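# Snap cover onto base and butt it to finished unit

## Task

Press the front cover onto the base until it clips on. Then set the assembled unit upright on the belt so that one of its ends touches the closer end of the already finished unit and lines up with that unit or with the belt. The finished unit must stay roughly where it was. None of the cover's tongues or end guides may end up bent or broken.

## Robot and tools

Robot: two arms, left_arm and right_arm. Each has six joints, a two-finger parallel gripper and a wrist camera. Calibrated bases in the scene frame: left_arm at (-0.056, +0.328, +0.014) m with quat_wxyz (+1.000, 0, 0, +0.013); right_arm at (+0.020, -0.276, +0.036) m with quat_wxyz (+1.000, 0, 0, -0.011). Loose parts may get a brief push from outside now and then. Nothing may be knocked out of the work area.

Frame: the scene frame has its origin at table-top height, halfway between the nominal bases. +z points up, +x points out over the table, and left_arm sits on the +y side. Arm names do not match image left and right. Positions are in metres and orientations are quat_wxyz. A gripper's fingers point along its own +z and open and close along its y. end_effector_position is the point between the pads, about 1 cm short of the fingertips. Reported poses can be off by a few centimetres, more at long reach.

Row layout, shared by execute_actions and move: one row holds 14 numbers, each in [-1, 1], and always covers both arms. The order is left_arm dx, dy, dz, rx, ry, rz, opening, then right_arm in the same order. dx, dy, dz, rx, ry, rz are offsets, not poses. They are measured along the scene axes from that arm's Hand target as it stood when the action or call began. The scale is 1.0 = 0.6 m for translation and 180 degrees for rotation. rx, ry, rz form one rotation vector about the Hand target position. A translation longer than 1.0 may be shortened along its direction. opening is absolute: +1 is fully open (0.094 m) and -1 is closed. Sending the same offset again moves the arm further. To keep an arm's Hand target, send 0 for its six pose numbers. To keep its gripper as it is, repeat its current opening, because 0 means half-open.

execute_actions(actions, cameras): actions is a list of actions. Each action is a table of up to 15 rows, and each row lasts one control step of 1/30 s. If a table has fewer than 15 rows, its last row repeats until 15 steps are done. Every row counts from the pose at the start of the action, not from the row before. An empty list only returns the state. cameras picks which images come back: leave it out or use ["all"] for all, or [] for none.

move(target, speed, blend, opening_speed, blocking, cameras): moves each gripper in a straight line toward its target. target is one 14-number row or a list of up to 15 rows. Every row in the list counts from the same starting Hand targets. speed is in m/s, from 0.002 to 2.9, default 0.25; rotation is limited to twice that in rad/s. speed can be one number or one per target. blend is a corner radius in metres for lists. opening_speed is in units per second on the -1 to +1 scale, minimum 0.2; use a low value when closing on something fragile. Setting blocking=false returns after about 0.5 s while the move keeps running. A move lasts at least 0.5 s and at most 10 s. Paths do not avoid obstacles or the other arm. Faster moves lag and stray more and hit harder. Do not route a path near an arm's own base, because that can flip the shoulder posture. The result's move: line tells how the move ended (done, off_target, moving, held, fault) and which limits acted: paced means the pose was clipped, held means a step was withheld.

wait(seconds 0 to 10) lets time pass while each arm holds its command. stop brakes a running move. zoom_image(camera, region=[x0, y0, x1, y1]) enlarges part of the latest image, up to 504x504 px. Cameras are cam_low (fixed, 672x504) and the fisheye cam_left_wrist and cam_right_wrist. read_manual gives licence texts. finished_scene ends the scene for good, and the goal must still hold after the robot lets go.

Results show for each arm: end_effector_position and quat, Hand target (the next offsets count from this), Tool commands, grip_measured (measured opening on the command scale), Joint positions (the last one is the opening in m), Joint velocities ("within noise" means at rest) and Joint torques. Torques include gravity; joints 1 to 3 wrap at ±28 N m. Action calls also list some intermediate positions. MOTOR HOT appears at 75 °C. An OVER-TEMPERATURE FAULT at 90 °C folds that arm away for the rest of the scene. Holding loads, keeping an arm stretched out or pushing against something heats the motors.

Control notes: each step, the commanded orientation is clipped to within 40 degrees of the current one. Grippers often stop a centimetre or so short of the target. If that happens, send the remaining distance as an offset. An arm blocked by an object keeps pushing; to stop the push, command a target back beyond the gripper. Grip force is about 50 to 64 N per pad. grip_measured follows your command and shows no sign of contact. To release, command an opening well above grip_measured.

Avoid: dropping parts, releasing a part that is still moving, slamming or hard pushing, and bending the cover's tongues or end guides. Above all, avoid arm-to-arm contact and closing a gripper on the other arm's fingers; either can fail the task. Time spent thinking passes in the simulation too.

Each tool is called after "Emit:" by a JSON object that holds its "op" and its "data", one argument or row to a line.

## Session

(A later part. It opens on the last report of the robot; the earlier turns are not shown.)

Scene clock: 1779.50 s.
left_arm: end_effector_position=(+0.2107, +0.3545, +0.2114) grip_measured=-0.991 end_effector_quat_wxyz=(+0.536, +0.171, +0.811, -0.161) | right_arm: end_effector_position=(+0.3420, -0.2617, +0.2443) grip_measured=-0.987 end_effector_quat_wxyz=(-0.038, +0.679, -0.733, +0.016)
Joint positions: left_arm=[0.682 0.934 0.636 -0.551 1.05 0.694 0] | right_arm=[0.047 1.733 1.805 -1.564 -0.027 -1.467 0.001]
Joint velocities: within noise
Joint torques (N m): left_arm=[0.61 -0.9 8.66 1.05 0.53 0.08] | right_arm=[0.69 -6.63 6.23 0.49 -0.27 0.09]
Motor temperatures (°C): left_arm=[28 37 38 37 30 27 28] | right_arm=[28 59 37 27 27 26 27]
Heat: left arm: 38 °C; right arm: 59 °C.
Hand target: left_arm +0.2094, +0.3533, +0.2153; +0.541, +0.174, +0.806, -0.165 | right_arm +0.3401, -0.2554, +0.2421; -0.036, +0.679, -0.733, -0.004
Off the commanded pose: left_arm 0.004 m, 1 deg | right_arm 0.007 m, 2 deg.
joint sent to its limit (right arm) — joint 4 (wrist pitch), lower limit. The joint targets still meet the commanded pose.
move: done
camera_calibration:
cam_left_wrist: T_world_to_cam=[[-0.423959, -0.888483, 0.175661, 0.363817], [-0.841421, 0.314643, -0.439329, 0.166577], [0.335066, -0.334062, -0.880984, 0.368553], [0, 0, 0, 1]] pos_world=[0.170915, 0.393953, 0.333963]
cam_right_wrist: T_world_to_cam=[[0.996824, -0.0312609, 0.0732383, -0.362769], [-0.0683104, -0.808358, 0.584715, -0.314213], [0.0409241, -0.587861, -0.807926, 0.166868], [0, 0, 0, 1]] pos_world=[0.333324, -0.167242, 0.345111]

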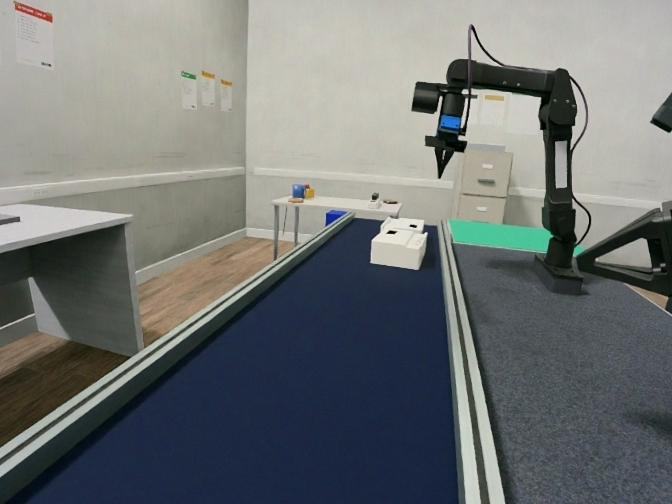

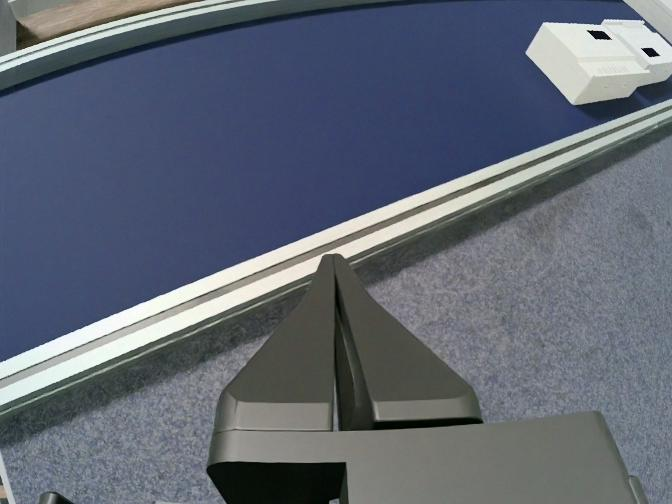

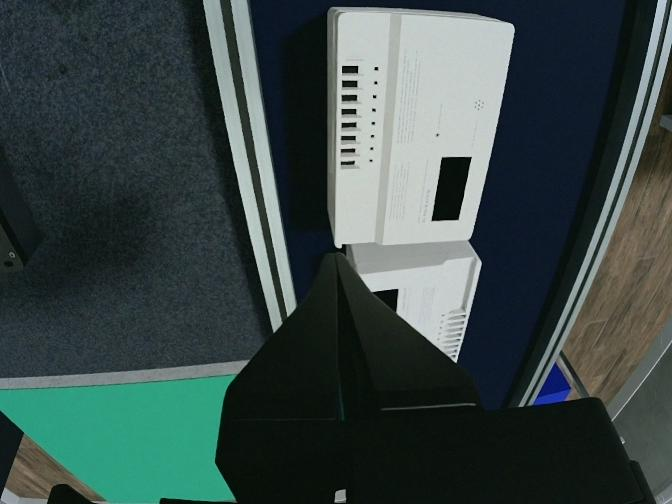

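Emit:
{"op": "move", "data": {
  "target": [
    [0,0,0.0,0,0,0,-1,-0.045,-0.03,-0.1,0,0,0,-1],
    [0,0,0.0,0,0,0,-1,-0.045,-0.03,-0.3,0,0,0,-1],
    [0,0,0.0,0,0,0,-1,0.065,-0.03,-0.3,0,0,0,-1],
    [0,0,0.0,0,0,0,-1,0.0,-0.03,-0.3,0,0,0,-1],
    [0,0,0.0,0,0,0,-1,0,0.0,0,0,0,0,-1]
  ],
  "speed": [0.2,0.15,0.05,0.15,0.25]
}}

Emit:
{"op": "zoom_image", "data": {
  "camera": "cam_low",
  "region": [350, 205, 460, 280]
}}

Emit:
{"op": "zoom_image", "data": {
  "camera": "cam_left_wrist",
  "region": [460, 0, 672, 120]
}}

Scene clock: 1792.47 s.
left_arm: end_effector_position=(+0.2107, +0.3545, +0.2114) grip_measured=-0.991 end_effector_quat_wxyz=(+0.536, +0.171, +0.811, -0.161) | right_arm: end_effector_position=(+0.3423, -0.2610, +0.2445) grip_measured=-0.987 end_effector_quat_wxyz=(-0.039, +0.679, -0.733, +0.015)
Joint positions: left_arm=[0.682 0.934 0.636 -0.551 1.05 0.694 0] | right_arm=[0.048 1.734 1.806 -1.564 -0.029 -1.467 0.001]
Joint velocities: within noise
Joint torques (N m): left_arm=[0.61 -0.91 8.69 1.05 0.53 0.08] | right_arm=[0.59 -6.69 6.11 0.5 -0.27 0.09]
Motor temperatures (°C): left_arm=[28 37 38 36 30 27 28] | right_arm=[28 57 38 27 27 26 27]
Heat: left arm: 38 °C; right arm: 57 °C.
Hand target: left_arm +0.2094, +0.3533, +0.2153; +0.541, +0.174, +0.806, -0.165 | right_arm +0.3401, -0.2554, +0.2420; -0.036, +0.679, -0.733, -0.004
Off the commanded pose: left_arm 0.004 m, 1 deg | right_arm 0.006 m, 2 deg.
joint sent to its limit (right arm) — joint 4 (wrist pitch), lower limit. The joint targets still meet the commanded pose.
move: done
camera_calibration:
cam_left_wrist: T_world_to_cam=[[-0.423959, -0.888483, 0.175661, 0.363817], [-0.841421, 0.314643, -0.439329, 0.166577], [0.335066, -0.334062, -0.880984, 0.368553], [0, 0, 0, 1]] pos_world=[0.170915, 0.393953, 0.333963]
cam_right_wrist: T_world_to_cam=[[0.996809, -0.0301819, 0.0739037, -0.363013], [-0.06776, -0.809345, 0.583411, -0.313878], [0.0422052, -0.586557, -0.808808, 0.167491], [0, 0, 0, 1]] pos_world=[0.333517, -0.166749, 0.345416]

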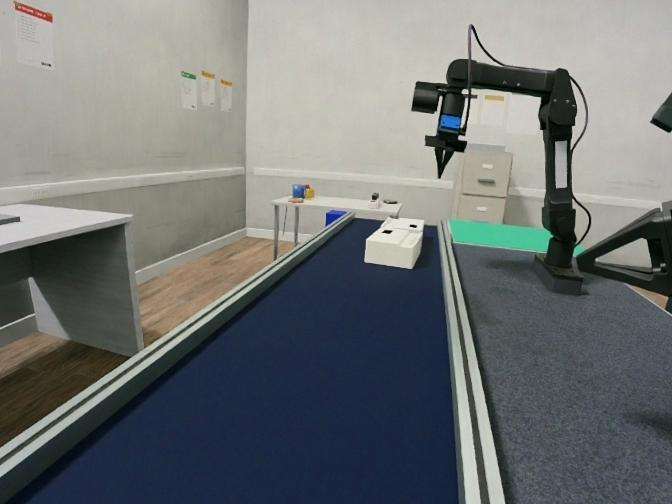

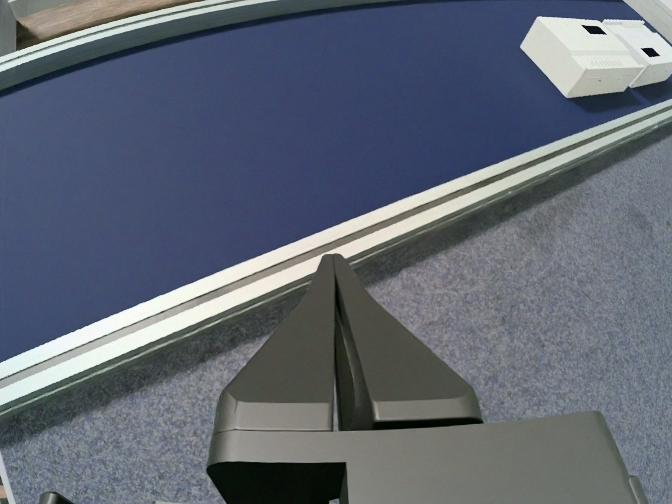

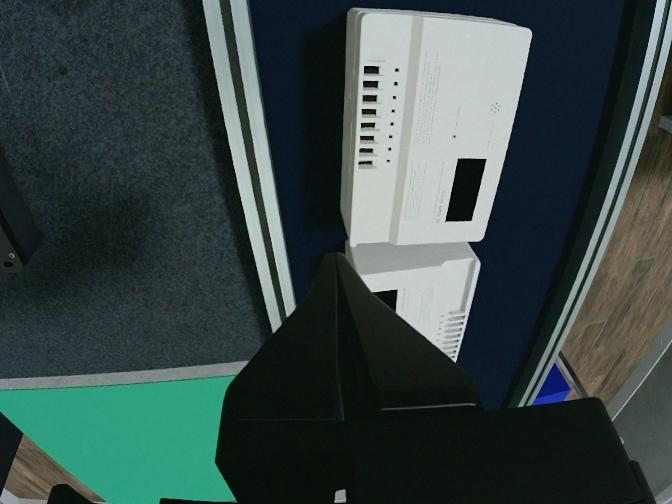

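Scaled by 4.582 from the camera's 672x504 image, which has a finer 960x720 frame.

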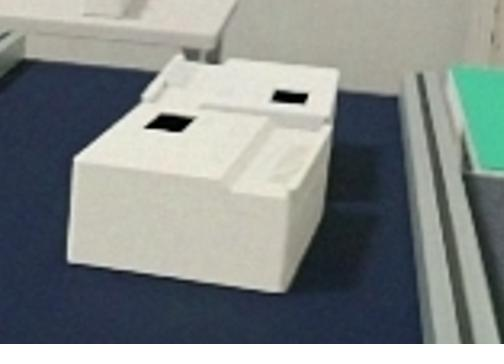

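Scaled by 2.377 from the camera's 672x504 image, which has a finer 960x720 frame.

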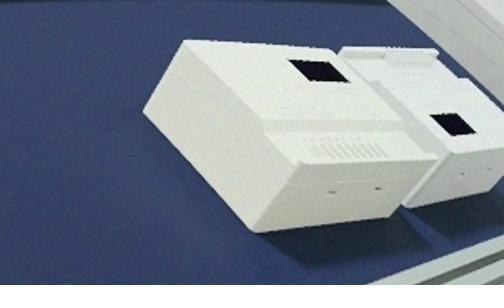

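Emit:
{"op": "move", "data": {
  "target": [
    [0,0,0.0,0,0,0,-1,0.165,0.2,-0.08,0,0,0,0.2],
    [0,0,0.0,0,0,0,-1,0.165,0.2,-0.315,0,0,0,0.2],
    [0,0,0.0,0,0,0,-1,0.165,0.095,-0.315,0,0,0,0.2]
  ],
  "speed": [0.25,0.2,0.05]
}}

Emit:
{"op": "zoom_image", "data": {
  "camera": "cam_low",
  "region": [350, 205, 460, 280]
}}

Emit:
{"op": "zoom_image", "data": {
  "camera": "cam_left_wrist",
  "region": [460, 0, 672, 120]
}}

Scene clock: 1802.73 s.
left_arm: end_effector_position=(+0.2107, +0.3545, +0.2114) grip_measured=-0.991 end_effector_quat_wxyz=(+0.536, +0.171, +0.811, -0.161) | right_arm: end_effector_position=(+0.4401, -0.1985, +0.0430) grip_measured=+0.198 end_effector_quat_wxyz=(-0.023, +0.678, -0.734, -0.003)
Joint positions: left_arm=[0.682 0.934 0.636 -0.551 1.05 0.694 0] | right_arm=[0.189 2.211 1.67 -0.996 -0.03 -1.323 0.056]
Joint velocities: within noise
Joint torques (N m): left_arm=[0.61 -0.91 8.66 1.05 0.52 0.08] | right_arm=[-0.4 -14.67 4.36 0.63 -0.19 -0.06]
Motor temperatures (°C): left_arm=[28 37 38 36 30 27 28] | right_arm=[28 56 37 27 27 26 27]
Heat: left arm: 38 °C; right arm: 56 °C.
Hand target: left_arm +0.2094, +0.3533, +0.2153; +0.541, +0.174, +0.806, -0.165 | right_arm +0.4391, -0.1983, +0.0530; -0.036, +0.679, -0.733, -0.004
Off the commanded pose: left_arm 0.004 m, 1 deg | right_arm 0.010 m, 2 deg.
move: done
camera_calibration:
cam_left_wrist: T_world_to_cam=[[-0.423959, -0.888483, 0.175661, 0.363817], [-0.841421, 0.314643, -0.439329, 0.166577], [0.335066, -0.334062, -0.880984, 0.368553], [0, 0, 0, 1]] pos_world=[0.170915, 0.393953, 0.333963]
cam_right_wrist: T_world_to_cam=[[0.999154, -0.0330829, 0.0244287, -0.443118], [-0.0411208, -0.811802, 0.582482, -0.151307], [0.00056105, -0.582994, -0.812476, 0.0563154], [0, 0, 0, 1]] pos_world=[0.436489, -0.104659, 0.144713]

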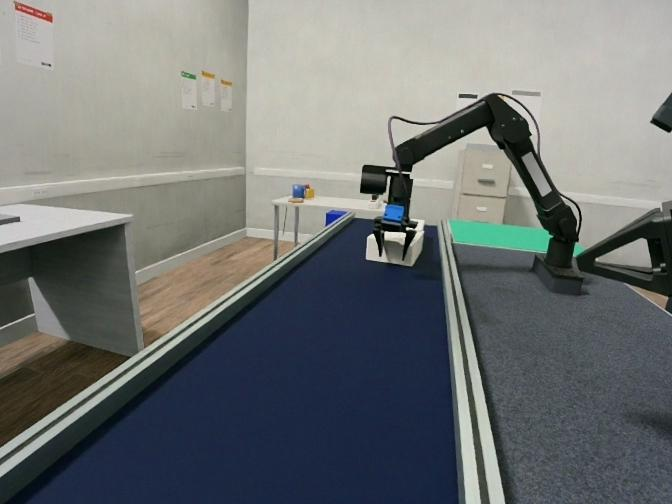

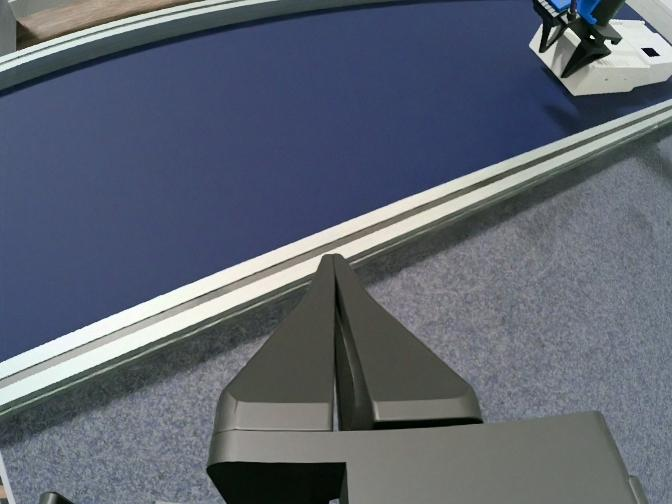

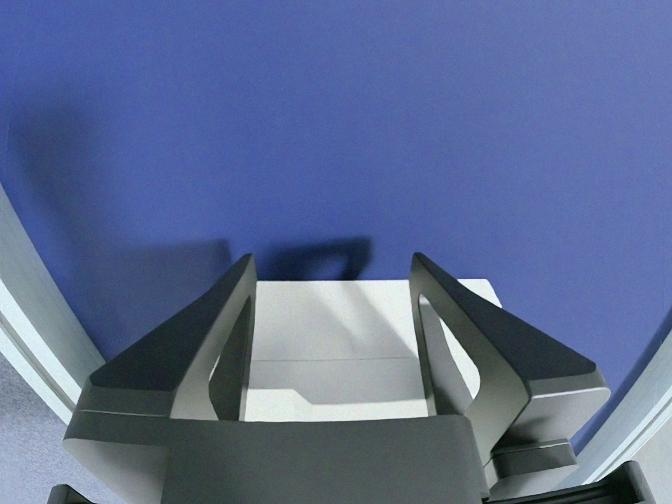

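Scaled by 4.582 from the camera's 672x504 image, which has a finer 960x720 frame.

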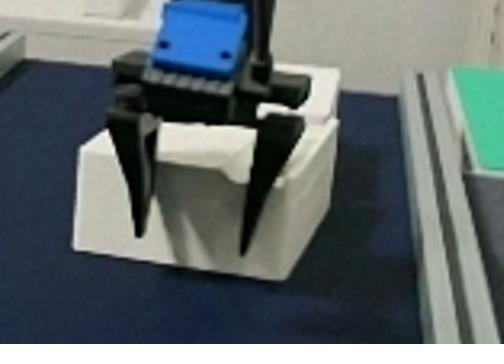

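Scaled by 2.377 from the camera's 672x504 image, which has a finer 960x720 frame.

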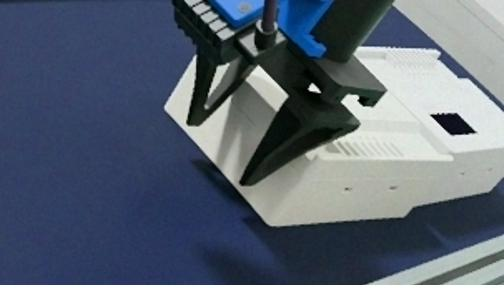

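Emit:
{"op": "move", "data": {
  "target": [
    [0,0,0.0,0,0,0,-1,0,-0.012,0,0,0,0,0.2]
  ],
  "speed": 0.03,
  "cameras": ["cam_left_wrist","cam_right_wrist"]
}}

Emit:
{"op": "zoom_image", "data": {
  "camera": "cam_left_wrist",
  "region": [560, 0, 672, 110]
}}

Scene clock: 1806.27 s.
left_arm: end_effector_position=(+0.2107, +0.3545, +0.2114) grip_measured=-0.991 end_effector_quat_wxyz=(+0.536, +0.171, +0.811, -0.161) | right_arm: end_effector_position=(+0.4396, -0.2028, +0.0431) grip_measured=+0.198 end_effector_quat_wxyz=(-0.023, +0.680, -0.733, -0.005)
Joint positions: left_arm=[0.682 0.934 0.636 -0.551 1.05 0.694 0] | right_arm=[0.177 2.207 1.664 -0.994 -0.034 -1.339 0.056]
Joint velocities: within noise
Joint torques (N m): left_arm=[0.59 -0.92 8.68 1.05 0.52 0.08] | right_arm=[-0.99 -14.63 4.3 0.64 -0.16 -0.06]
Motor temperatures (°C): left_arm=[28 37 38 36 30 27 28] | right_arm=[28 57 37 27 27 26 27]
Heat: left arm: 38 °C; right arm: 57 °C.
Hand target: left_arm +0.2094, +0.3533, +0.2153; +0.541, +0.174, +0.806, -0.165 | right_arm +0.4392, -0.2056, +0.0531; -0.036, +0.679, -0.733, -0.004
Off the commanded pose: left_arm 0.004 m, 1 deg | right_arm 0.010 m, 1 deg.
move: done
camera_calibration:
cam_left_wrist: T_world_to_cam=[[-0.423959, -0.888483, 0.175661, 0.363817], [-0.841421, 0.314643, -0.439329, 0.166577], [0.335066, -0.334062, -0.880984, 0.368553], [0, 0, 0, 1]] pos_world=[0.170915, 0.393953, 0.333963]
cam_right_wrist: T_world_to_cam=[[0.999326, -0.0284515, 0.0232046, -0.44186], [-0.036637, -0.813806, 0.579981, -0.157221], [0.00238269, -0.58044, -0.814299, 0.0536525], [0, 0, 0, 1]] pos_world=[0.435674, -0.109377, 0.145127]
Images, in order (width x height): cam_left_wrist 672x504, cam_right_wrist 672x504.

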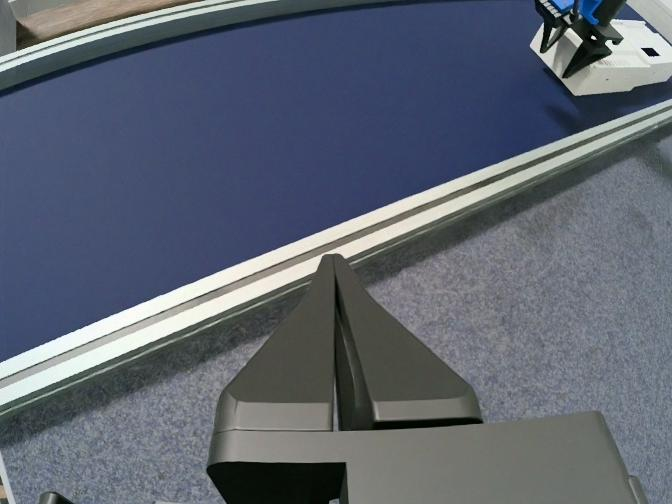

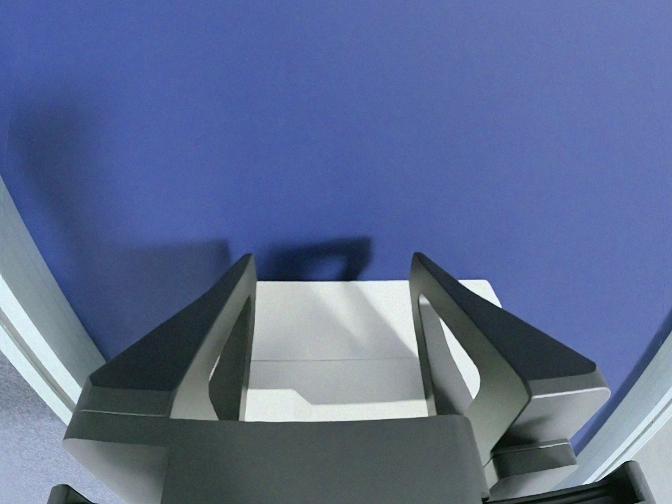

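Scaled by 4.500 from the camera's 672x504 image, which has a finer 960x720 frame.

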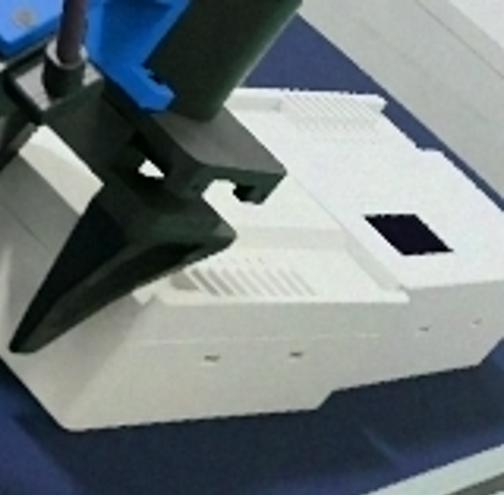

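Emit:
{"op": "move", "data": {
  "target": [
    [0,0,0.0,0,0,0,-1,0,0.06,0,0,0,0,0.2],
    [0,0,0.0,0,0,0,-1,0,0.06,0.28,0,0,0,0.2],
    [0,0,0.0,0,0,0,-1,-0.16,-0.12,0.315,0,0,0,-1]
  ],
  "speed": [0.1,0.25,0.25]
}}

Emit:
{"op": "zoom_image", "data": {
  "camera": "cam_right_wrist",
  "region": [300, 180, 520, 320]
}}

Emit:
{"op": "zoom_image", "data": {
  "camera": "cam_left_wrist",
  "region": [540, 0, 672, 110]
}}

Emit:
{"op": "zoom_image", "data": {
  "camera": "cam_low",
  "region": [350, 205, 450, 275]
}}

Scene clock: 1813.57 s.
left_arm: end_effector_position=(+0.2107, +0.3545, +0.2114) grip_measured=-0.991 end_effector_quat_wxyz=(+0.536, +0.171, +0.811, -0.161) | right_arm: end_effector_position=(+0.3490, -0.2822, +0.2424) grip_measured=-0.986 end_effector_quat_wxyz=(-0.035, +0.676, -0.736, +0.012)
Joint positions: left_arm=[0.682 0.934 0.636 -0.551 1.05 0.694 0] | right_arm=[-0.019 1.77 1.841 -1.575 -0.033 -1.524 0.001]
Joint velocities: within noise
Joint torques (N m): left_arm=[0.61 -0.91 8.68 1.05 0.53 0.08] | right_arm=[0.2 -8.91 4.37 0.57 -0.27 -0.06]
Motor temperatures (°C): left_arm=[28 36 38 36 30 27 28] | right_arm=[28 60 37 27 27 26 26]
Heat: left arm: 38 °C; right arm: 60 °C.
Hand target: left_arm +0.2094, +0.3533, +0.2153; +0.541, +0.174, +0.806, -0.165 | right_arm +0.3432, -0.2776, +0.2421; -0.036, +0.679, -0.733, -0.004
Off the commanded pose: left_arm 0.004 m, 1 deg | right_arm 0.007 m, 2 deg.
joint sent to its limit (right arm) — joint 4 (wrist pitch), lower limit. The joint targets still meet the commanded pose.
move: done
camera_calibration:
cam_left_wrist: T_world_to_cam=[[-0.423959, -0.888483, 0.175661, 0.363817], [-0.841421, 0.314643, -0.439329, 0.166577], [0.335066, -0.334062, -0.880984, 0.368553], [0, 0, 0, 1]] pos_world=[0.170915, 0.393953, 0.333963]
cam_right_wrist: T_world_to_cam=[[0.997159, -0.0398765, 0.0639068, -0.370559], [-0.0697817, -0.808507, 0.584335, -0.328752], [0.0283678, -0.587134, -0.808992, 0.157788], [0, 0, 0, 1]] pos_world=[0.342089, -0.187932, 0.343431]

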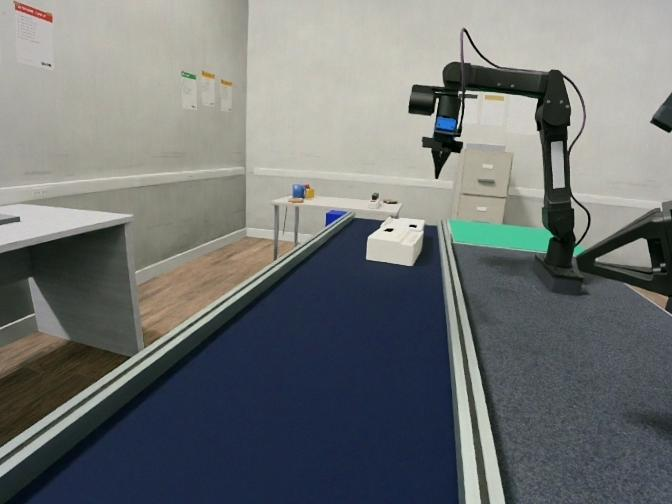

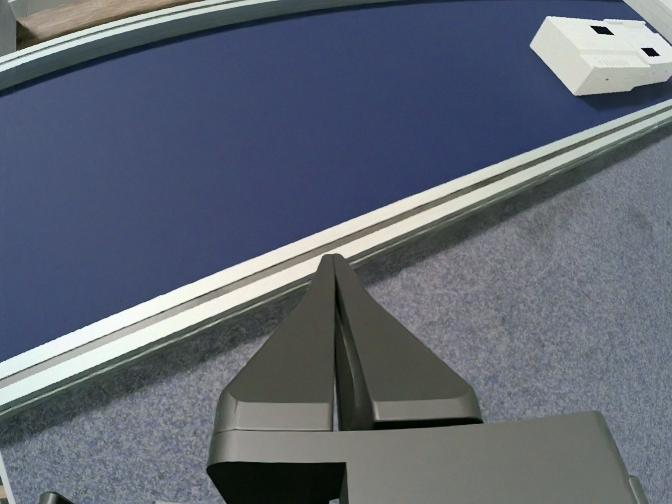

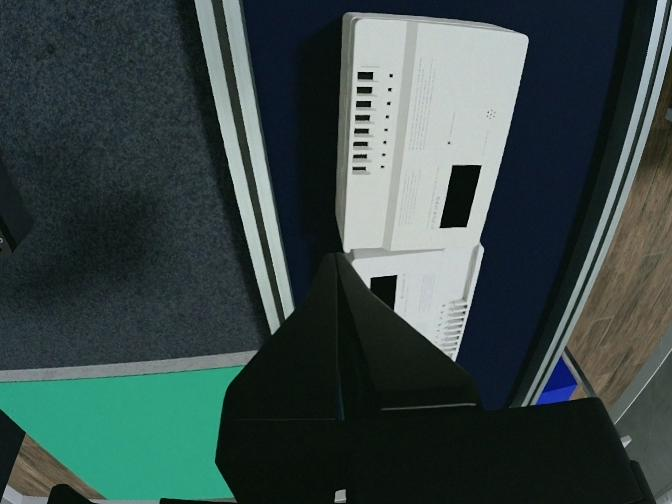

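Scaled by 2.291 from the camera's 672x504 image, which has a finer 960x720 frame.

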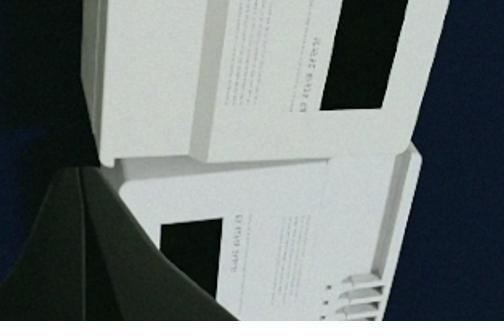

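Scaled by 3.818 from the camera's 672x504 image, which has a finer 960x720 frame.

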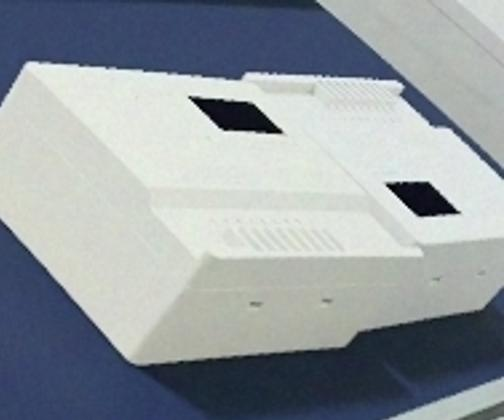

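Scaled by 5.040 from the camera's 672x504 image, which has a finer 960x720 frame.

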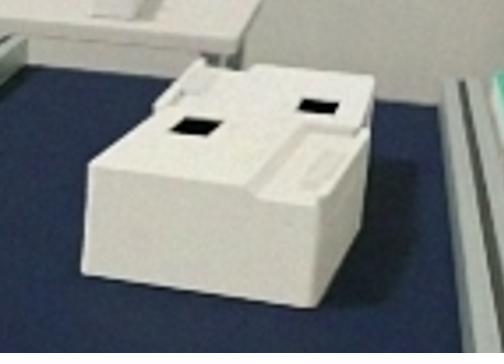

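Emit:
{"op": "zoom_image", "data": {
  "camera": "cam_right_wrist",
  "region": [330, 225, 410, 275]
}}

Emit:
{"op": "zoom_image", "data": {
  "camera": "cam_right_wrist",
  "region": [410, 220, 500, 270]
}}

Scaled by 6.300 from the camera's 672x504 image, which has a finer 960x720 frame.

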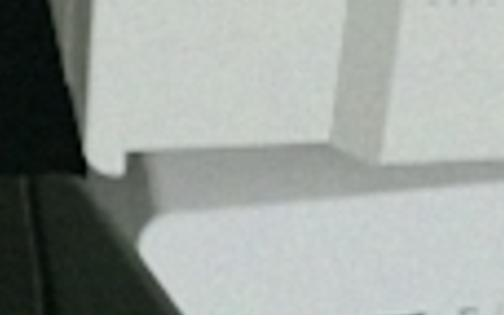

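Scaled by 5.600 from the camera's 672x504 image, which has a finer 960x720 frame.

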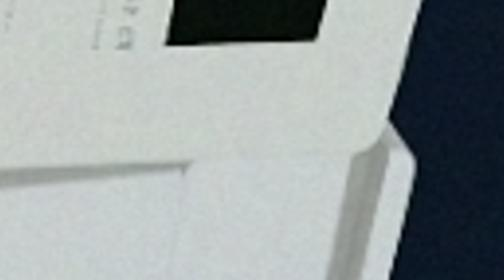

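Emit:
{"op": "move", "data": {
  "target": [
    [0,0,0.0,0,0,0,-1,0.085,0.2,-0.05,0,0,0,-1],
    [0,0,0.0,0,0,0,-1,0.085,0.2,-0.315,0,0,0,-1],
    [0,0,0.0,0,0,0,-1,0.085,0.107,-0.315,0,0,0,-1],
    [0,0,0.0,0,0,0,-1,0.085,0.2,-0.315,0,0,0,-1],
    [0,0,0.0,0,0,0,-1,0.085,0.2,-0.05,0,0,0,-1],
    [0,0,0.0,0,0,0,-1,0,0.0,0,0,0,0,-1]
  ],
  "speed": [0.25,0.2,0.05,0.15,0.25,0.25],
  "cameras": ["cam_right_wrist","cam_low"]
}}

Emit:
{"op": "zoom_image", "data": {
  "camera": "cam_right_wrist",
  "region": [300, 180, 520, 320]
}}

Scene clock: 1828.47 s.
left_arm: end_effector_position=(+0.2107, +0.3545, +0.2114) grip_measured=-0.991 end_effector_quat_wxyz=(+0.536, +0.171, +0.811, -0.161) | right_arm: end_effector_position=(+0.3517, -0.2834, +0.2415) grip_measured=-0.986 end_effector_quat_wxyz=(-0.037, +0.675, -0.737, +0.015)
Joint positions: left_arm=[0.682 0.934 0.636 -0.551 1.05 0.694 0] | right_arm=[-0.021 1.773 1.841 -1.565 -0.031 -1.523 0.001]
Joint velocities: within noise
Joint torques (N m): left_arm=[0.59 -0.91 8.66 1.05 0.52 0.08] | right_arm=[0.42 -9.24 4.38 0.49 -0.28 -0.05]
Motor temperatures (°C): left_arm=[28 36 38 36 30 27 28] | right_arm=[28 59 36 27 27 26 27]
Heat: left arm: 38 °C; right arm: 59 °C.
Hand target: left_arm +0.2094, +0.3533, +0.2153; +0.541, +0.174, +0.806, -0.165 | right_arm +0.3432, -0.2776, +0.2421; +0.036, -0.679, +0.733, +0.004
Off the commanded pose: left_arm 0.004 m, 1 deg | right_arm 0.010 m, 2 deg.
joint sent to its limit (right arm) — joint 4 (wrist pitch), lower limit. The joint targets still meet the commanded pose.
move: done
camera_calibration:
cam_right_wrist: T_world_to_cam=[[0.996624, -0.0429745, 0.069955, -0.375381], [-0.0758909, -0.807283, 0.585265, -0.326634], [0.031322, -0.588598, -0.807819, 0.154599], [0, 0, 0, 1]] pos_world=[0.344483, -0.188821, 0.342315]
Images, in order (width x height): cam_low 672x504, cam_right_wrist 672x504.

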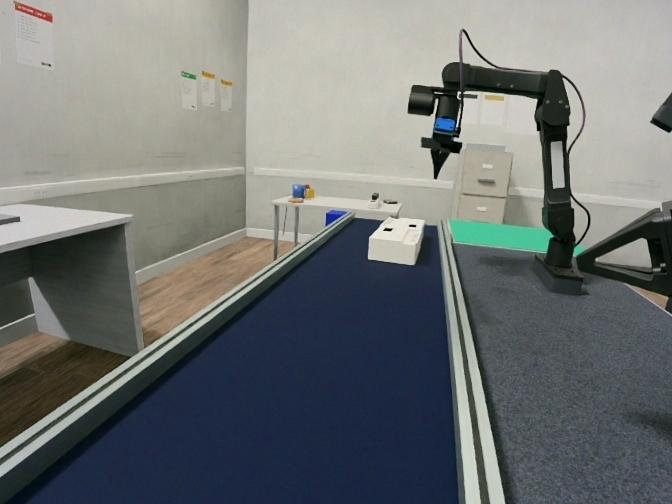

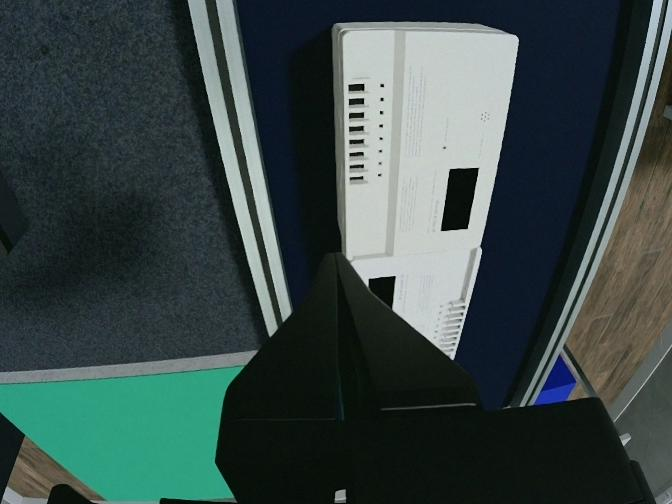

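Scaled by 2.291 from the camera's 672x504 image, which has a finer 960x720 frame.

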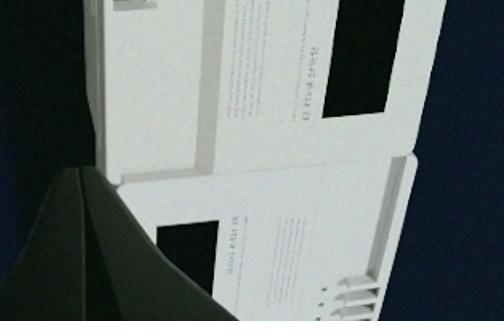

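Emit:
{"op": "finished_scene", "data": {

}}

The scene is finished: the task was done.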